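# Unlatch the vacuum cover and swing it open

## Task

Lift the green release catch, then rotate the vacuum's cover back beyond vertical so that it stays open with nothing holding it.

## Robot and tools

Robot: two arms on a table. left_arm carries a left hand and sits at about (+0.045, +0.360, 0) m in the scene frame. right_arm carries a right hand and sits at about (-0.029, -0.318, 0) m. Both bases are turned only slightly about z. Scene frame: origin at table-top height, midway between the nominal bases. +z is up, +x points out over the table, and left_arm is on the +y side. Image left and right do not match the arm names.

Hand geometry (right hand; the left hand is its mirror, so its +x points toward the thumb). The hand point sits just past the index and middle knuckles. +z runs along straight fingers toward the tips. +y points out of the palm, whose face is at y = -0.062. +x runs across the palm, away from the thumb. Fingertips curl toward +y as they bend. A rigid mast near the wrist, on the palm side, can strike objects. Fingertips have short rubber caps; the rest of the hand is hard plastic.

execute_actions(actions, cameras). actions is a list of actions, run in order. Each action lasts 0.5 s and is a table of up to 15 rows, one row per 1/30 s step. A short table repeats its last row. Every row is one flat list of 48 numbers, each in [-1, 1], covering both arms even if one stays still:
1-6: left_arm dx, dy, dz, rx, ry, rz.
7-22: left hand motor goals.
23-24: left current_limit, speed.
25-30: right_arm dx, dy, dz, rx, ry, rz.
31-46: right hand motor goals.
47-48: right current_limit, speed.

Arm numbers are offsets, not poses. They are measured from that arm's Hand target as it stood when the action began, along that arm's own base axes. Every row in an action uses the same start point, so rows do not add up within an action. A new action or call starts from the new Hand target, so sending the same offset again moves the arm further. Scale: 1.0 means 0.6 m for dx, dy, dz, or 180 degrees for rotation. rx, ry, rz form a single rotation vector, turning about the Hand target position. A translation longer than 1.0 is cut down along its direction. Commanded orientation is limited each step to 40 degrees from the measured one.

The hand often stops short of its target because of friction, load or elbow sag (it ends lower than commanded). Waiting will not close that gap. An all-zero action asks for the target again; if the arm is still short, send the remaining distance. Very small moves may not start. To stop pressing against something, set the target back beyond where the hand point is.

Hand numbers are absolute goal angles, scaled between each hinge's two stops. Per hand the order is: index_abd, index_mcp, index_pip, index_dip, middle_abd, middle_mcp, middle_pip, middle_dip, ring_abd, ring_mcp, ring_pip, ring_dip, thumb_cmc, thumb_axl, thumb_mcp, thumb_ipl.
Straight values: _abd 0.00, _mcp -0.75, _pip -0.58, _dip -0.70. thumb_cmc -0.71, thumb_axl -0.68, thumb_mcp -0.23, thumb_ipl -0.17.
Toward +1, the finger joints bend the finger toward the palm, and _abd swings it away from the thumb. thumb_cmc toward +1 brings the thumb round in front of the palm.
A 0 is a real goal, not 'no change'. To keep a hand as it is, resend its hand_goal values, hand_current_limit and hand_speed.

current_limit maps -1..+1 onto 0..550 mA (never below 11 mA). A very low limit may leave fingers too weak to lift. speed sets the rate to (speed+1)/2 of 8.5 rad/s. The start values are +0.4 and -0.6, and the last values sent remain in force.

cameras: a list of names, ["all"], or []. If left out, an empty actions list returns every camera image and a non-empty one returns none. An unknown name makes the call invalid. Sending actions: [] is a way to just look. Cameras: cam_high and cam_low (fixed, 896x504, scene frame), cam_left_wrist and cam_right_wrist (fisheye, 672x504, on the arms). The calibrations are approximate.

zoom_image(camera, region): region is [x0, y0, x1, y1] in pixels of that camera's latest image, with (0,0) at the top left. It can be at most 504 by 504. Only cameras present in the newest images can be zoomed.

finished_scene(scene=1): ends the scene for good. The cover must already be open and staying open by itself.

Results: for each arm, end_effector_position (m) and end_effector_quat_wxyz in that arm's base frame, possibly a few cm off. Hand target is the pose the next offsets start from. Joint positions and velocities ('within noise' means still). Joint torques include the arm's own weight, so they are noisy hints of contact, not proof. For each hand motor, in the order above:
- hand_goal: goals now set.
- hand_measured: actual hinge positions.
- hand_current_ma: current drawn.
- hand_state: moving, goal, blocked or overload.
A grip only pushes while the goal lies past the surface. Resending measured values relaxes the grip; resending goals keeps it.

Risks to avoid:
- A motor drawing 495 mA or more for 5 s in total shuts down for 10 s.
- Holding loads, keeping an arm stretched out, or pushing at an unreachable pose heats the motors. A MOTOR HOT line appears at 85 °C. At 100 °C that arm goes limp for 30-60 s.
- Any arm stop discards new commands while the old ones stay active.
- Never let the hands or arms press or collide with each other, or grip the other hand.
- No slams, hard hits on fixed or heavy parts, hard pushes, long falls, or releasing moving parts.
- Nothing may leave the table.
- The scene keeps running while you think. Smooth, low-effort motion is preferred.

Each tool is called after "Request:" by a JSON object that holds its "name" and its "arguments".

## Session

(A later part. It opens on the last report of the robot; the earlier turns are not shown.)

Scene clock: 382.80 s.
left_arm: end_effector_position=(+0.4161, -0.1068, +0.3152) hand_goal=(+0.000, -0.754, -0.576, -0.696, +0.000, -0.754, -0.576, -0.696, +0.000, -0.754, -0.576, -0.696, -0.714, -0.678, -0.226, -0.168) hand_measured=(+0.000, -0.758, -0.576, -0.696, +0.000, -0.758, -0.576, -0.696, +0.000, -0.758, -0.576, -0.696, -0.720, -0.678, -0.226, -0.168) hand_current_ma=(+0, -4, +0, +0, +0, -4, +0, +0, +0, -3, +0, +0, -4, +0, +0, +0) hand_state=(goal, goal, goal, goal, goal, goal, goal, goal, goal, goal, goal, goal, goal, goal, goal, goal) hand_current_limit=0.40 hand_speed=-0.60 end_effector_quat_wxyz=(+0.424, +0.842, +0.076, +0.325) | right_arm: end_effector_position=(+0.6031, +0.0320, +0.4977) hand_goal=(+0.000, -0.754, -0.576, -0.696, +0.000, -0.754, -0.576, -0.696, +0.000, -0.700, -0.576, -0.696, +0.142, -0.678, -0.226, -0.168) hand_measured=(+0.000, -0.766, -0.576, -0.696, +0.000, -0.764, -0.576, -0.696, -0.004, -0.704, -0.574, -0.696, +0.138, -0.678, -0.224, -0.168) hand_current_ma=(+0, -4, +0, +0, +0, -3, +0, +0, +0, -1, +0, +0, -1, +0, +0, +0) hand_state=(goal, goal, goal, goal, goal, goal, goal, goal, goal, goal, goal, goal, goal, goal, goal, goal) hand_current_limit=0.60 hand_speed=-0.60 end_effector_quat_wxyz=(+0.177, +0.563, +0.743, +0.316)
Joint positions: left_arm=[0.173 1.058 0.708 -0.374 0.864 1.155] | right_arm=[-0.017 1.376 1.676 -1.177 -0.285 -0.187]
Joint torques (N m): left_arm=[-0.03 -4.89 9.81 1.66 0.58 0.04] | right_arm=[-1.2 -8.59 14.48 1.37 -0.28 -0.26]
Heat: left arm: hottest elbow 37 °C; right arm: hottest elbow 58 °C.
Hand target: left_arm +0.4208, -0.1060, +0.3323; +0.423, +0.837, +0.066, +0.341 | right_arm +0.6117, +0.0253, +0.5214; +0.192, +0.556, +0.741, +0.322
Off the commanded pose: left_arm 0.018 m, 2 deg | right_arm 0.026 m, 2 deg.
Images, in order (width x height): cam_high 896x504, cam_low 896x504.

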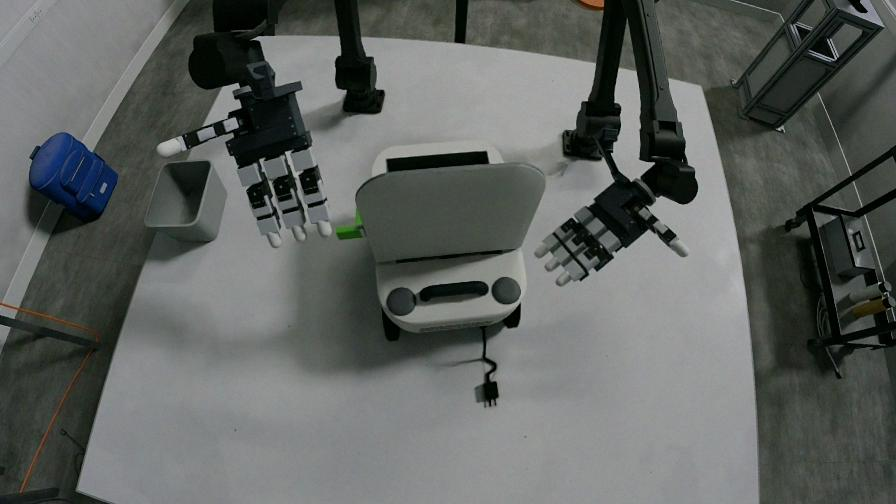

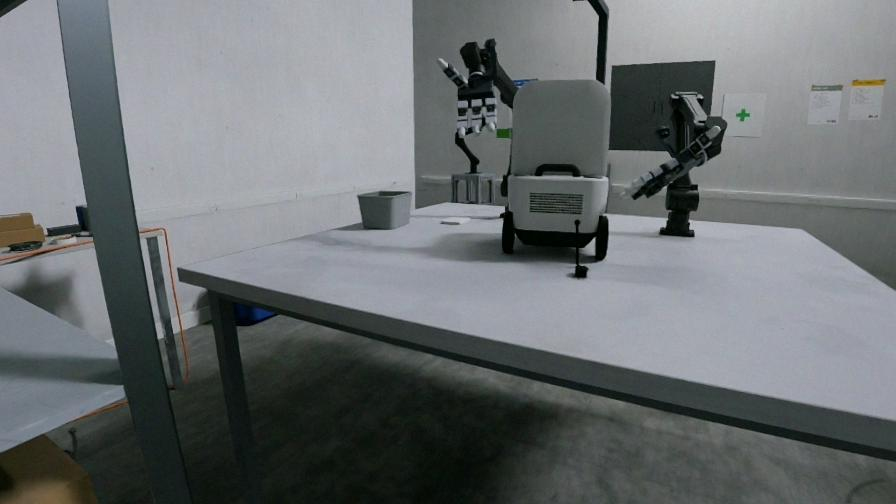

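Request:
{"name": "execute_actions", "arguments": {"actions": [[[0,0,0,0,0,0,0,-0.754,-0.576,-0.696,0,-0.754,-0.576,-0.696,0,-0.754,-0.576,-0.696,-0.714,-0.678,-0.226,-0.168,0.4,-0.6,-0.15,0,0.06,0,0,0,0,-0.754,-0.576,-0.696,0,-0.754,-0.576,-0.696,0,-0.70,-0.576,-0.696,0.143,-0.678,-0.226,-0.168,0.6,-0.6]],[[0,0,0,0,0,0,0,-0.754,-0.576,-0.696,0,-0.754,-0.576,-0.696,0,-0.754,-0.576,-0.696,-0.714,-0.678,-0.226,-0.168,0.4,-0.6,0,0.15,0.01,0,0,0,0,-0.754,-0.576,-0.696,0,-0.754,-0.576,-0.696,0,-0.70,-0.576,-0.696,0.143,-0.678,-0.226,-0.168,0.6,-0.6]]], "cameras": ["cam_high","cam_low","cam_right_wrist"]}}

Scene clock: 395.73 s.
left_arm: end_effector_position=(+0.4161, -0.1068, +0.3152) hand_goal=(+0.000, -0.754, -0.576, -0.696, +0.000, -0.754, -0.576, -0.696, +0.000, -0.754, -0.576, -0.696, -0.714, -0.678, -0.226, -0.168) hand_measured=(+0.000, -0.758, -0.576, -0.696, +0.000, -0.758, -0.576, -0.696, +0.000, -0.758, -0.576, -0.696, -0.720, -0.678, -0.226, -0.168) hand_current_ma=(+0, -4, +0, +0, +0, -4, +0, +0, +0, -3, +0, +0, -4, +0, +0, +0) hand_state=(goal, goal, goal, goal, goal, goal, goal, goal, goal, goal, goal, goal, goal, goal, goal, goal) hand_current_limit=0.40 hand_speed=-0.60 end_effector_quat_wxyz=(+0.424, +0.842, +0.076, +0.325) | right_arm: end_effector_position=(+0.5135, +0.1169, +0.5515) hand_goal=(+0.000, -0.754, -0.576, -0.696, +0.000, -0.754, -0.576, -0.696, +0.000, -0.700, -0.576, -0.696, +0.142, -0.678, -0.226, -0.168) hand_measured=(+0.000, -0.764, -0.576, -0.696, +0.000, -0.762, -0.576, -0.696, -0.002, -0.704, -0.576, -0.696, +0.138, -0.678, -0.224, -0.168) hand_current_ma=(+0, -3, +0, +0, +0, -3, +0, +0, +0, -1, +0, +0, -1, +0, +0, +0) hand_state=(goal, goal, goal, goal, goal, goal, goal, goal, goal, goal, goal, goal, goal, goal, goal, goal) hand_current_limit=0.60 hand_speed=-0.60 end_effector_quat_wxyz=(+0.185, +0.552, +0.751, +0.312)
Joint positions: left_arm=[0.173 1.058 0.708 -0.374 0.864 1.155] | right_arm=[0.223 1.216 1.676 -1.296 -0.12 -0.033]
Joint torques (N m): left_arm=[-0.09 -4.84 9.8 1.66 0.59 0.05] | right_arm=[-0.56 -6.12 11.52 2.36 0 0.06]
Heat: left arm: hottest elbow 37 °C; right arm: hottest elbow 58 °C.
Hand target: left_arm +0.4208, -0.1060, +0.3323; +0.423, +0.837, +0.066, +0.341 | right_arm +0.5218, +0.1154, +0.5632; +0.192, +0.557, +0.741, +0.322
Off the commanded pose: left_arm 0.018 m, 2 deg | right_arm 0.014 m, 2 deg.
camera_calibration:
cam_right_wrist: T_world_to_cam=[[0.672082, -0.633139, 0.383981, -0.450751], [-0.717901, -0.684208, 0.128363, 0.331435], [0.181451, -0.361931, -0.914375, 0.578752], [0, 0, 0, 1]] pos_world=[0.435864, 0.150851, 0.659732]
Images, in order (width x height): cam_high 896x504, cam_low 896x504, cam_right_wrist 672x504.

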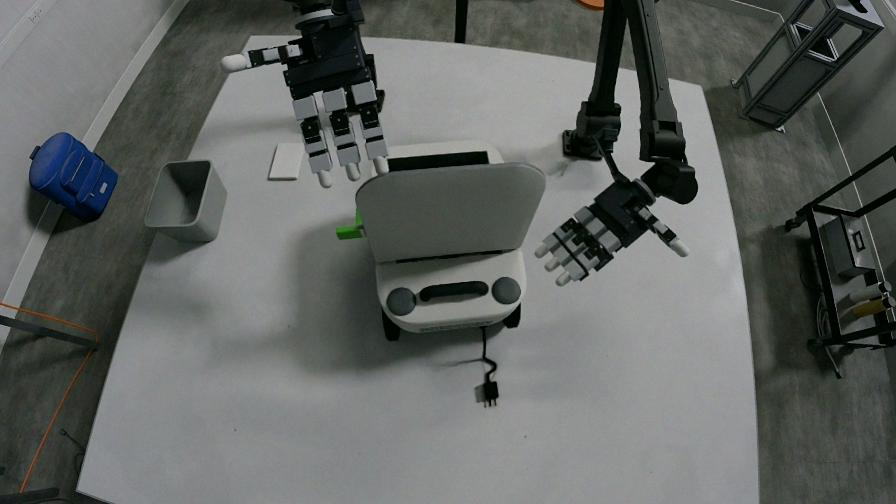

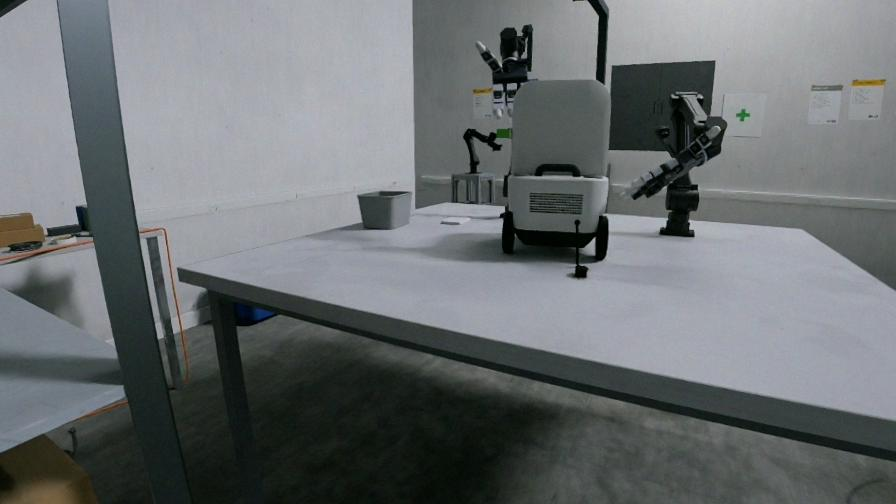

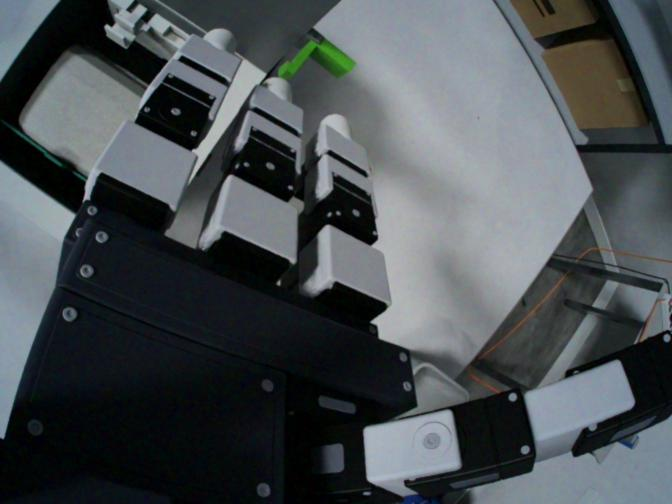

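Request:
{"name": "execute_actions", "arguments": {"actions": [[[0,0,0,0,0,0,0,-0.754,-0.576,-0.696,0,-0.754,-0.576,-0.696,0,-0.754,-0.576,-0.696,-0.714,-0.678,-0.226,-0.168,0.4,-0.6,0.03,0.05,0,0,0,0,0,-0.754,-0.576,-0.696,0,-0.754,-0.576,-0.696,0,-0.70,-0.576,-0.696,0.143,-0.678,-0.226,-0.168,0.6,-0.6]],[[0,0,0,0,0,0,0,-0.754,-0.576,-0.696,0,-0.754,-0.576,-0.696,0,-0.754,-0.576,-0.696,-0.714,-0.678,-0.226,-0.168,0.4,-0.6,0.05,0.012,0,0,0,0,0,-0.754,-0.576,-0.696,0,-0.754,-0.576,-0.696,0,-0.70,-0.576,-0.696,0.143,-0.678,-0.226,-0.168,0.6,-0.6]],[[0,0,0,0,0,0,0,-0.754,-0.576,-0.696,0,-0.754,-0.576,-0.696,0,-0.754,-0.576,-0.696,-0.714,-0.678,-0.226,-0.168,0.4,-0.6,0.05,0.012,0,0,0,0,0,-0.754,-0.576,-0.696,0,-0.754,-0.576,-0.696,0,-0.70,-0.576,-0.696,0.143,-0.678,-0.226,-0.168,0.6,-0.6]]], "cameras": ["cam_high","cam_low"]}}

Scene clock: 405.03 s.
left_arm: end_effector_position=(+0.4161, -0.1068, +0.3152) hand_goal=(+0.000, -0.754, -0.576, -0.696, +0.000, -0.754, -0.576, -0.696, +0.000, -0.754, -0.576, -0.696, -0.714, -0.678, -0.226, -0.168) hand_measured=(+0.000, -0.758, -0.576, -0.696, +0.000, -0.758, -0.576, -0.696, +0.000, -0.758, -0.576, -0.696, -0.720, -0.678, -0.226, -0.168) hand_current_ma=(+0, -4, +0, +0, +0, -4, +0, +0, +0, -3, +0, +0, -4, +0, +0, +0) hand_state=(goal, goal, goal, goal, goal, goal, goal, goal, goal, goal, goal, goal, goal, goal, goal, goal) hand_current_limit=0.40 hand_speed=-0.60 end_effector_quat_wxyz=(+0.424, +0.842, +0.076, +0.325) | right_arm: end_effector_position=(+0.5931, +0.1569, +0.5369) hand_goal=(+0.000, -0.754, -0.576, -0.696, +0.000, -0.754, -0.576, -0.696, +0.000, -0.700, -0.576, -0.696, +0.142, -0.678, -0.226, -0.168) hand_measured=(+0.000, -0.764, -0.576, -0.696, +0.000, -0.766, -0.580, -0.696, -0.002, -0.712, -0.582, -0.698, +0.138, -0.678, -0.224, -0.168) hand_current_ma=(+0, -3, +0, +0, +0, -5, -1, +0, +0, -5, -1, +0, -1, +0, +0, +0) hand_state=(goal, goal, goal, goal, goal, goal, goal, goal, goal, goal, goal, goal, goal, goal, goal, goal) hand_current_limit=0.60 hand_speed=-0.60 end_effector_quat_wxyz=(+0.182, +0.559, +0.750, +0.303)
Joint positions: left_arm=[0.173 1.058 0.708 -0.374 0.864 1.155] | right_arm=[0.277 1.43 1.843 -1.265 -0.074 0.015]
Joint torques (N m): left_arm=[-0.09 -4.89 9.78 1.65 0.59 0.04] | right_arm=[-0.03 -9.35 14.08 1.92 -0.07 0.03]
Heat: left arm: hottest elbow 37 °C; right arm: hottest elbow 57 °C.
Hand target: left_arm +0.4208, -0.1060, +0.3323; +0.423, +0.837, +0.066, +0.341 | right_arm +0.5998, +0.1596, +0.5633; +0.192, +0.557, +0.741, +0.322
Off the commanded pose: left_arm 0.018 m, 2 deg | right_arm 0.027 m, 3 deg.
Images, in order (width x height): cam_high 896x504, cam_low 896x504.

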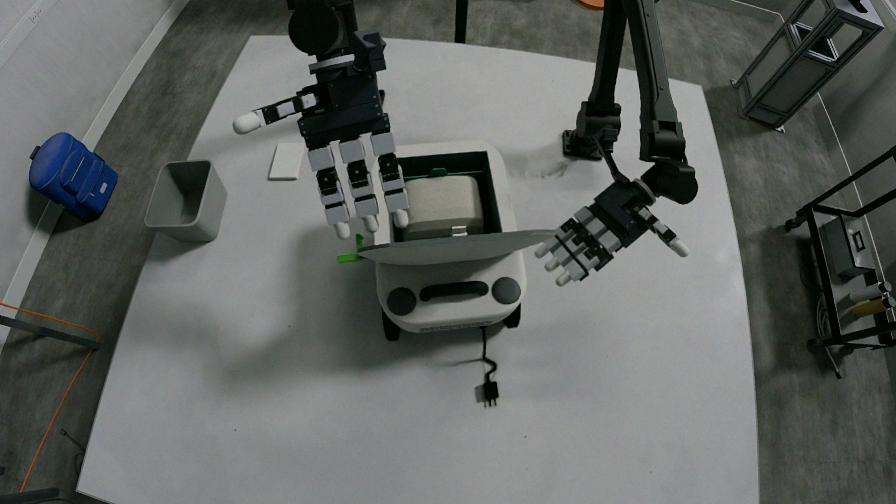

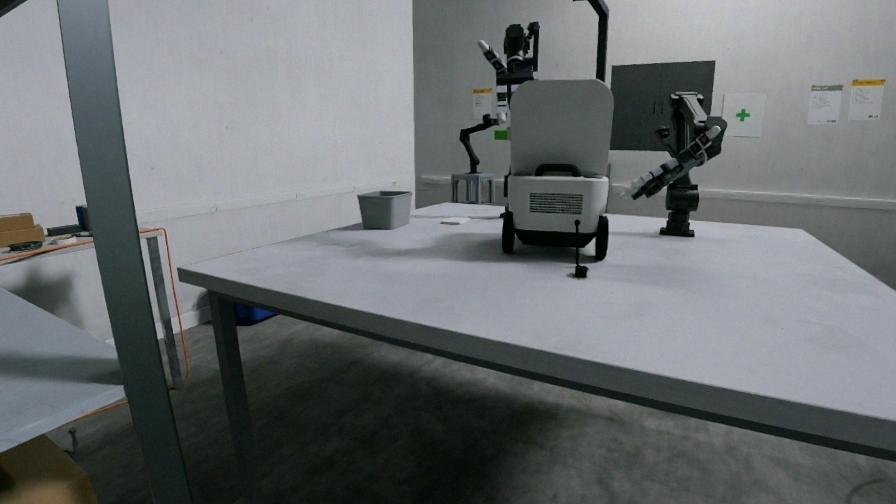

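Request:
{"name": "execute_actions", "arguments": {"actions": [[[0,0,0,0,0,0,0,-0.754,-0.576,-0.696,0,-0.754,-0.576,-0.696,0,-0.754,-0.576,-0.696,-0.714,-0.678,-0.226,-0.168,0.4,-0.6,0.03,0,-0.01,0,0,0,0,-0.754,-0.576,-0.696,0,-0.754,-0.576,-0.696,0,-0.70,-0.576,-0.696,0.143,-0.678,-0.226,-0.168,0.6,-0.6],[0,0,0,0,0,0,0,-0.754,-0.576,-0.696,0,-0.754,-0.576,-0.696,0,-0.754,-0.576,-0.696,-0.714,-0.678,-0.226,-0.168,0.4,-0.6,0.05,0,-0.01,0,0,0,0,-0.754,-0.576,-0.696,0,-0.754,-0.576,-0.696,0,-0.70,-0.576,-0.696,0.143,-0.678,-0.226,-0.168,0.6,-0.6]]], "cameras": ["cam_high","cam_low"]}}

Scene clock: 420.07 s.
left_arm: end_effector_position=(+0.4161, -0.1068, +0.3152) hand_goal=(+0.000, -0.754, -0.576, -0.696, +0.000, -0.754, -0.576, -0.696, +0.000, -0.754, -0.576, -0.696, -0.714, -0.678, -0.226, -0.168) hand_measured=(+0.000, -0.758, -0.576, -0.696, +0.000, -0.758, -0.576, -0.696, +0.000, -0.758, -0.576, -0.696, -0.720, -0.678, -0.226, -0.168) hand_current_ma=(+0, -4, +0, +0, +0, -4, +0, +0, +0, -3, +0, +0, -4, +0, +0, +0) hand_state=(goal, goal, goal, goal, goal, goal, goal, goal, goal, goal, goal, goal, goal, goal, goal, goal) hand_current_limit=0.40 hand_speed=-0.60 end_effector_quat_wxyz=(+0.424, +0.842, +0.076, +0.325) | right_arm: end_effector_position=(+0.6199, +0.1667, +0.5299) hand_goal=(+0.000, -0.754, -0.576, -0.696, +0.000, -0.754, -0.576, -0.696, +0.000, -0.700, -0.576, -0.696, +0.142, -0.678, -0.226, -0.168) hand_measured=(+0.000, -0.764, -0.576, -0.696, +0.000, -0.766, -0.580, -0.696, -0.002, -0.712, -0.582, -0.698, +0.138, -0.678, -0.224, -0.168) hand_current_ma=(+0, -3, +0, +0, +0, -5, -1, +0, +0, -5, -1, +0, -1, +0, +0, +0) hand_state=(goal, goal, goal, goal, goal, goal, goal, goal, goal, goal, goal, goal, goal, goal, goal, goal) hand_current_limit=0.60 hand_speed=-0.60 end_effector_quat_wxyz=(+0.176, +0.558, +0.752, +0.305)
Joint positions: left_arm=[0.173 1.058 0.708 -0.374 0.864 1.155] | right_arm=[0.277 1.501 1.903 -1.258 -0.086 0.015]
Joint torques (N m): left_arm=[-0.09 -4.95 9.83 1.65 0.59 0.05] | right_arm=[-1.32 -10.64 14.09 2.03 -0.08 -0.09]
Heat: left arm: hottest elbow 37 °C; right arm: hottest elbow 55 °C.
Hand target: left_arm +0.4208, -0.1060, +0.3323; +0.423, +0.837, +0.066, +0.341 | right_arm +0.6298, +0.1597, +0.5573; +0.192, +0.557, +0.741, +0.322
Off the commanded pose: left_arm 0.018 m, 2 deg | right_arm 0.030 m, 3 deg.
Images, in order (width x height): cam_high 896x504, cam_low 896x504.

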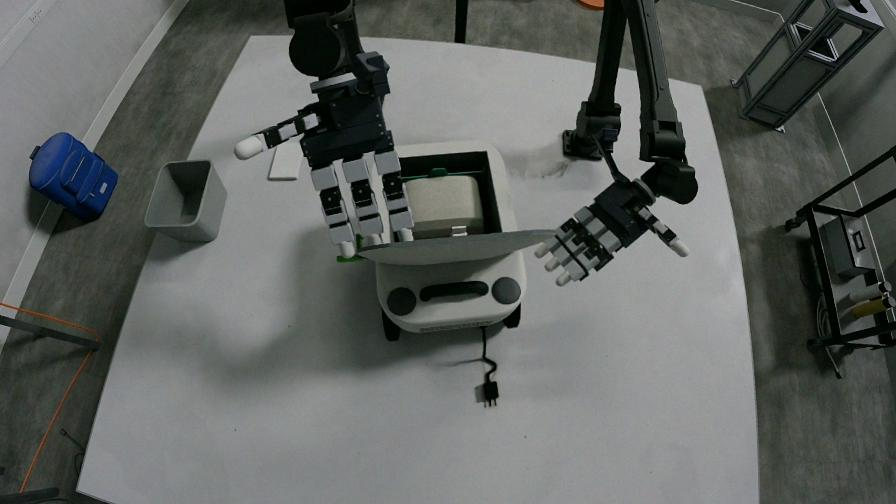

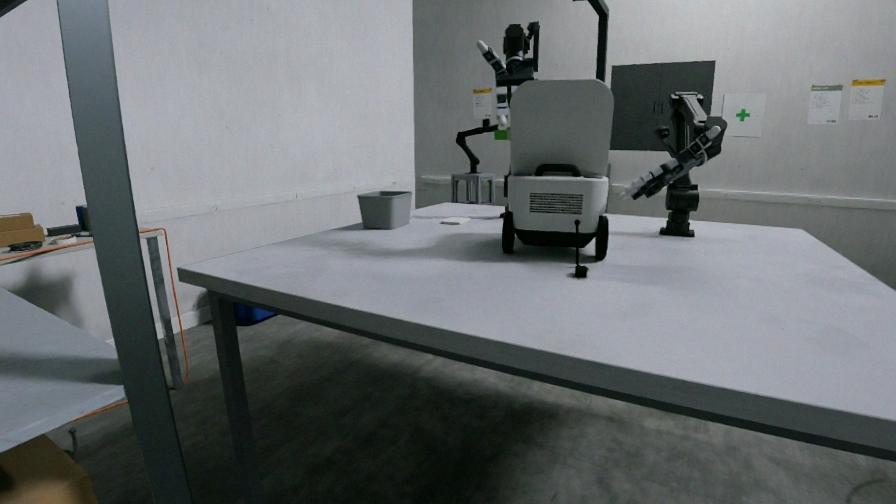

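Request:
{"name": "zoom_image", "arguments": {"camera": "cam_high", "region": [320, 140, 580, 340]}}

Scaled by 1.938 from the camera's 896x504 image, which has a finer 1280x720 frame.

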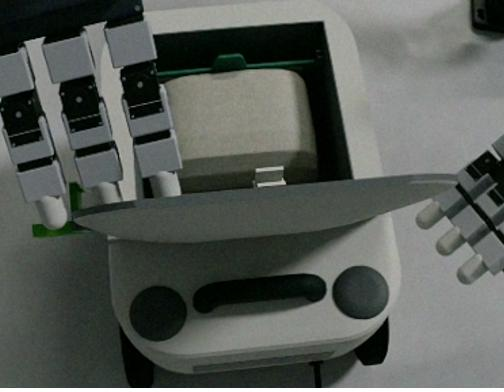

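Request:
{"name": "execute_actions", "arguments": {"actions": [[[0,0,0,0,0,0,0,-0.754,-0.576,-0.696,0,-0.754,-0.576,-0.696,0,-0.754,-0.576,-0.696,-0.714,-0.678,-0.226,-0.168,0.4,-0.6,0.03,0,-0.01,0,0,0,0,-0.754,-0.576,-0.696,0,-0.754,-0.576,-0.696,0,-0.70,-0.576,-0.696,0.143,-0.678,-0.226,-0.168,0.6,-0.6],[0,0,0,0,0,0,0,-0.754,-0.576,-0.696,0,-0.754,-0.576,-0.696,0,-0.754,-0.576,-0.696,-0.714,-0.678,-0.226,-0.168,0.4,-0.6,0.05,0,-0.01,0,0,0,0,-0.754,-0.576,-0.696,0,-0.754,-0.576,-0.696,0,-0.70,-0.576,-0.696,0.143,-0.678,-0.226,-0.168,0.6,-0.6]]], "cameras": ["cam_high"]}}

Request:
{"name": "zoom_image", "arguments": {"camera": "cam_high", "region": [320, 140, 580, 340]}}

Scene clock: 448.37 s.
left_arm: end_effector_position=(+0.4161, -0.1068, +0.3152) hand_goal=(+0.000, -0.754, -0.576, -0.696, +0.000, -0.754, -0.576, -0.696, +0.000, -0.754, -0.576, -0.696, -0.714, -0.678, -0.226, -0.168) hand_measured=(+0.000, -0.758, -0.576, -0.696, +0.000, -0.758, -0.576, -0.696, +0.000, -0.758, -0.576, -0.696, -0.720, -0.678, -0.226, -0.168) hand_current_ma=(+0, -4, +0, +0, +0, -4, +0, +0, +0, -3, +0, +0, -4, +0, +0, +0) hand_state=(goal, goal, goal, goal, goal, goal, goal, goal, goal, goal, goal, goal, goal, goal, goal, goal) hand_current_limit=0.40 hand_speed=-0.60 end_effector_quat_wxyz=(+0.424, +0.842, +0.076, +0.325) | right_arm: end_effector_position=(+0.6322, +0.1665, +0.5391) hand_goal=(+0.000, -0.754, -0.576, -0.696, +0.000, -0.754, -0.576, -0.696, +0.000, -0.700, -0.576, -0.696, +0.142, -0.678, -0.226, -0.168) hand_measured=(+0.000, -0.764, -0.576, -0.696, +0.002, -0.816, -0.618, -0.716, +0.002, -0.750, -0.606, -0.708, +0.138, -0.678, -0.224, -0.168) hand_current_ma=(+0, -3, +0, +0, +0, -89, -39, -10, +0, -62, -22, -5, -1, +0, +0, +0) hand_state=(goal, goal, goal, goal, goal, blocked, blocked, goal, goal, blocked, blocked, goal, goal, goal, goal, goal) hand_current_limit=0.60 hand_speed=-0.60 end_effector_quat_wxyz=(+0.175, +0.556, +0.751, +0.311)
Joint positions: left_arm=[0.173 1.058 0.708 -0.374 0.864 1.155] | right_arm=[0.267 1.539 1.966 -1.274 -0.103 0.01]
Joint torques (N m): left_arm=[-0.03 -4.89 9.81 1.66 0.58 0.05] | right_arm=[-1.73 -8.12 14.37 2.66 0.12 -0.16]
Heat: left arm: hottest elbow 37 °C; right arm: hottest elbow 55 °C.
Hand target: left_arm +0.4208, -0.1060, +0.3323; +0.423, +0.837, +0.066, +0.341 | right_arm +0.6598, +0.1599, +0.5513; +0.192, +0.556, +0.741, +0.322
Off the commanded pose: left_arm 0.018 m, 2 deg | right_arm 0.031 m, 3 deg.
Images, in order (width x height): cam_high 896x504.

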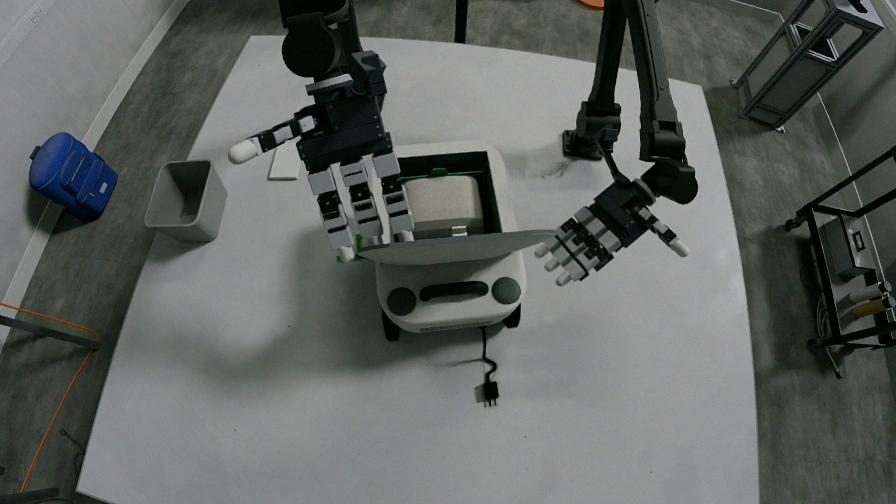

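Scaled by 1.938 from the camera's 896x504 image, which has a finer 1280x720 frame.

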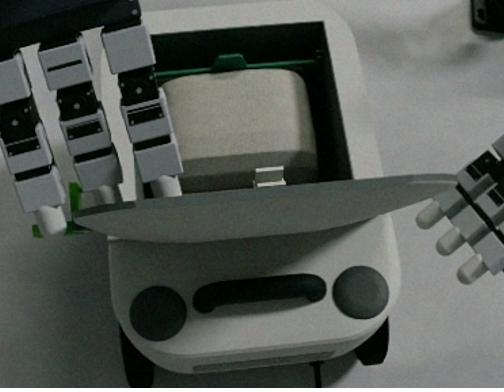

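Request:
{"name": "execute_actions", "arguments": {"actions": [[[0,0,0,0,0,0,0,-0.754,-0.576,-0.696,0,-0.754,-0.576,-0.696,0,-0.754,-0.576,-0.696,-0.714,-0.678,-0.226,-0.168,0.4,-0.6,-0.04,0,0,0,0,0,0,-0.754,-0.576,-0.696,0,-0.754,-0.576,-0.696,0,-0.70,-0.576,-0.696,0.143,-0.678,-0.226,-0.168,0.6,-0.6],[0,0,0,0,0,0,0,-0.754,-0.576,-0.696,0,-0.754,-0.576,-0.696,0,-0.754,-0.576,-0.696,-0.714,-0.678,-0.226,-0.168,0.4,-0.6,-0.08,0,0.01,0,0,0,0,-0.754,-0.576,-0.696,0,-0.754,-0.576,-0.696,0,-0.70,-0.576,-0.696,0.143,-0.678,-0.226,-0.168,0.6,-0.6],[0,0,0,0,0,0,0,-0.754,-0.576,-0.696,0,-0.754,-0.576,-0.696,0,-0.754,-0.576,-0.696,-0.714,-0.678,-0.226,-0.168,0.4,-0.6,-0.12,0,0.02,0,0,0,0,-0.754,-0.576,-0.696,0,-0.754,-0.576,-0.696,0,-0.70,-0.576,-0.696,0.143,-0.678,-0.226,-0.168,0.6,-0.6]],[[0,0,0,0,0,0,0,-0.754,-0.576,-0.696,0,-0.754,-0.576,-0.696,0,-0.754,-0.576,-0.696,-0.714,-0.678,-0.226,-0.168,0.4,-0.6,-0.06,0,0.03,0,0,0,0,-0.754,-0.576,-0.696,0,-0.754,-0.576,-0.696,0,-0.70,-0.576,-0.696,0.143,-0.678,-0.226,-0.168,0.6,-0.6],[0,0,0,0,0,0,0,-0.754,-0.576,-0.696,0,-0.754,-0.576,-0.696,0,-0.754,-0.576,-0.696,-0.714,-0.678,-0.226,-0.168,0.4,-0.6,-0.12,0,0.06,0,0,0,0,-0.754,-0.576,-0.696,0,-0.754,-0.576,-0.696,0,-0.70,-0.576,-0.696,0.143,-0.678,-0.226,-0.168,0.6,-0.6]]], "cameras": ["cam_high","cam_low"]}}

Request:
{"name": "zoom_image", "arguments": {"camera": "cam_high", "region": [320, 140, 580, 340]}}

Scene clock: 461.33 s.
left_arm: end_effector_position=(+0.4161, -0.1068, +0.3152) hand_goal=(+0.000, -0.754, -0.576, -0.696, +0.000, -0.754, -0.576, -0.696, +0.000, -0.754, -0.576, -0.696, -0.714, -0.678, -0.226, -0.168) hand_measured=(+0.000, -0.758, -0.576, -0.696, +0.000, -0.758, -0.576, -0.696, +0.000, -0.758, -0.576, -0.696, -0.720, -0.678, -0.226, -0.168) hand_current_ma=(+0, -4, +0, +0, +0, -4, +0, +0, +0, -3, +0, +0, -4, +0, +0, +0) hand_state=(goal, goal, goal, goal, goal, goal, goal, goal, goal, goal, goal, goal, goal, goal, goal, goal) hand_current_limit=0.40 hand_speed=-0.60 end_effector_quat_wxyz=(+0.424, +0.842, +0.076, +0.325) | right_arm: end_effector_position=(+0.5114, +0.1526, +0.6166) hand_goal=(+0.000, -0.754, -0.576, -0.696, +0.000, -0.754, -0.576, -0.696, +0.000, -0.700, -0.576, -0.696, +0.142, -0.678, -0.226, -0.168) hand_measured=(+0.000, -0.764, -0.576, -0.696, +0.002, -0.766, -0.582, -0.700, +0.002, -0.712, -0.580, -0.698, +0.138, -0.678, -0.224, -0.168) hand_current_ma=(+0, -3, +0, +0, +0, -4, -1, +0, +0, -4, -1, +0, -1, +0, +0, +0) hand_state=(goal, goal, goal, goal, goal, goal, goal, goal, goal, goal, goal, goal, goal, goal, goal, goal) hand_current_limit=0.60 hand_speed=-0.60 end_effector_quat_wxyz=(+0.206, +0.550, +0.737, +0.334)
Joint positions: left_arm=[0.173 1.058 0.708 -0.374 0.864 1.155] | right_arm=[0.332 1.286 1.885 -1.364 -0.033 0.058]
Joint torques (N m): left_arm=[-0.03 -4.95 9.81 1.69 0.59 0.05] | right_arm=[0.79 -6.89 7.95 1.57 0.11 0.08]
Heat: left arm: hottest elbow 37 °C; right arm: hottest elbow 54 °C.
Hand target: left_arm +0.4208, -0.1060, +0.3323; +0.423, +0.837, +0.066, +0.341 | right_arm +0.5159, +0.1597, +0.5992; +0.192, +0.557, +0.741, +0.322
Off the commanded pose: left_arm 0.018 m, 2 deg | right_arm 0.019 m, 2 deg.
Images, in order (width x height): cam_high 896x504, cam_low 896x504.

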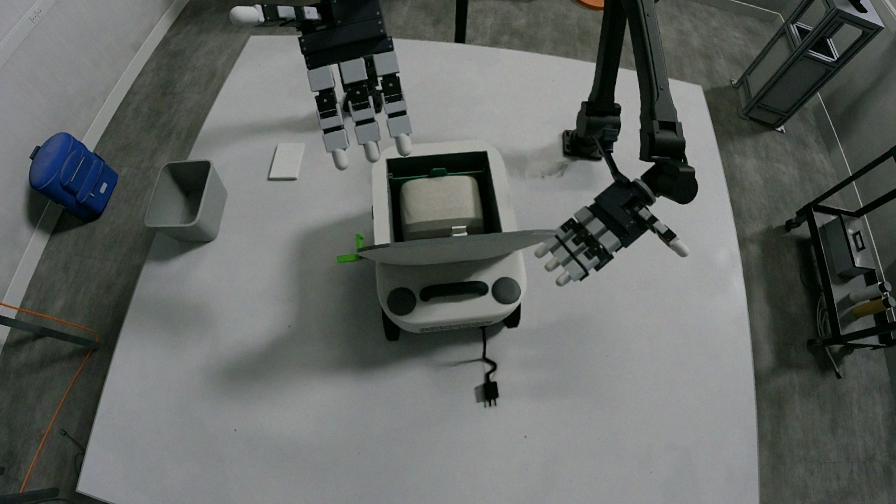

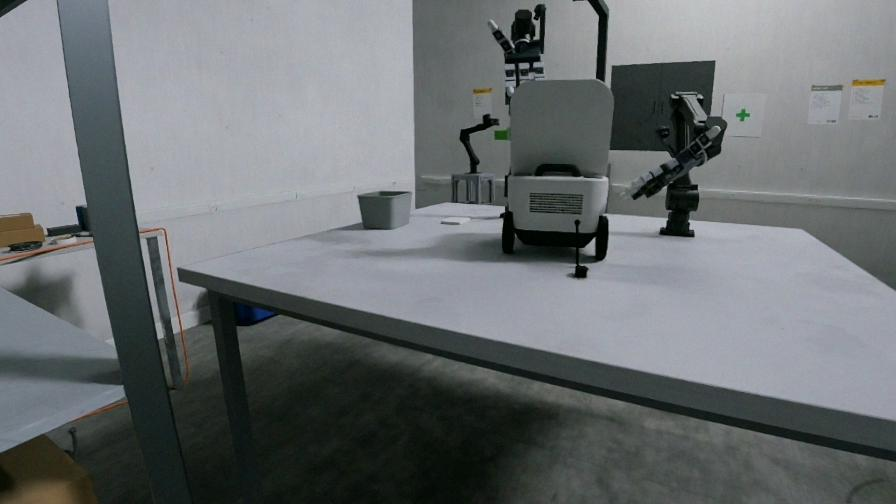

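Scaled by 1.938 from the camera's 896x504 image, which has a finer 1280x720 frame.

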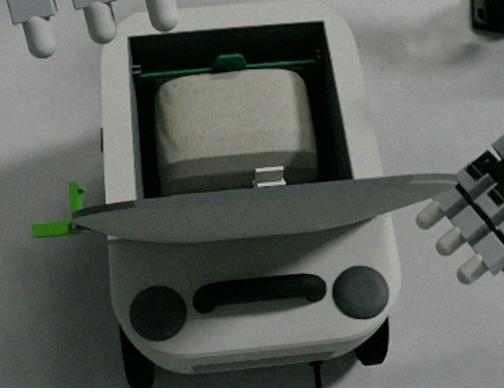

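Request:
{"name": "zoom_image", "arguments": {"camera": "cam_low", "region": [480, 60, 740, 280]}}

Scaled by 1.938 from the camera's 896x504 image, which has a finer 1280x720 frame.

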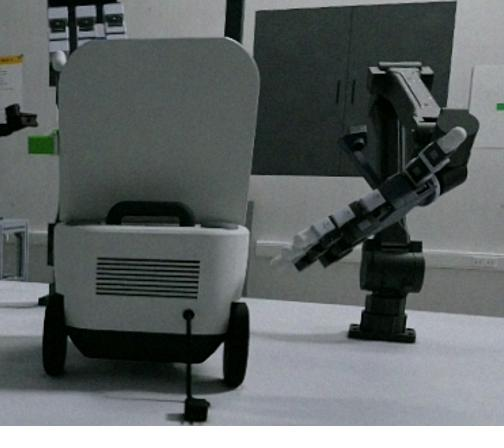

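The lid now rests against its stop, past upright. The left hand isn't touching it, and the right hand has backed away.

Request:
{"name": "finished_scene", "arguments": {}}

The scene is finished: the task was done.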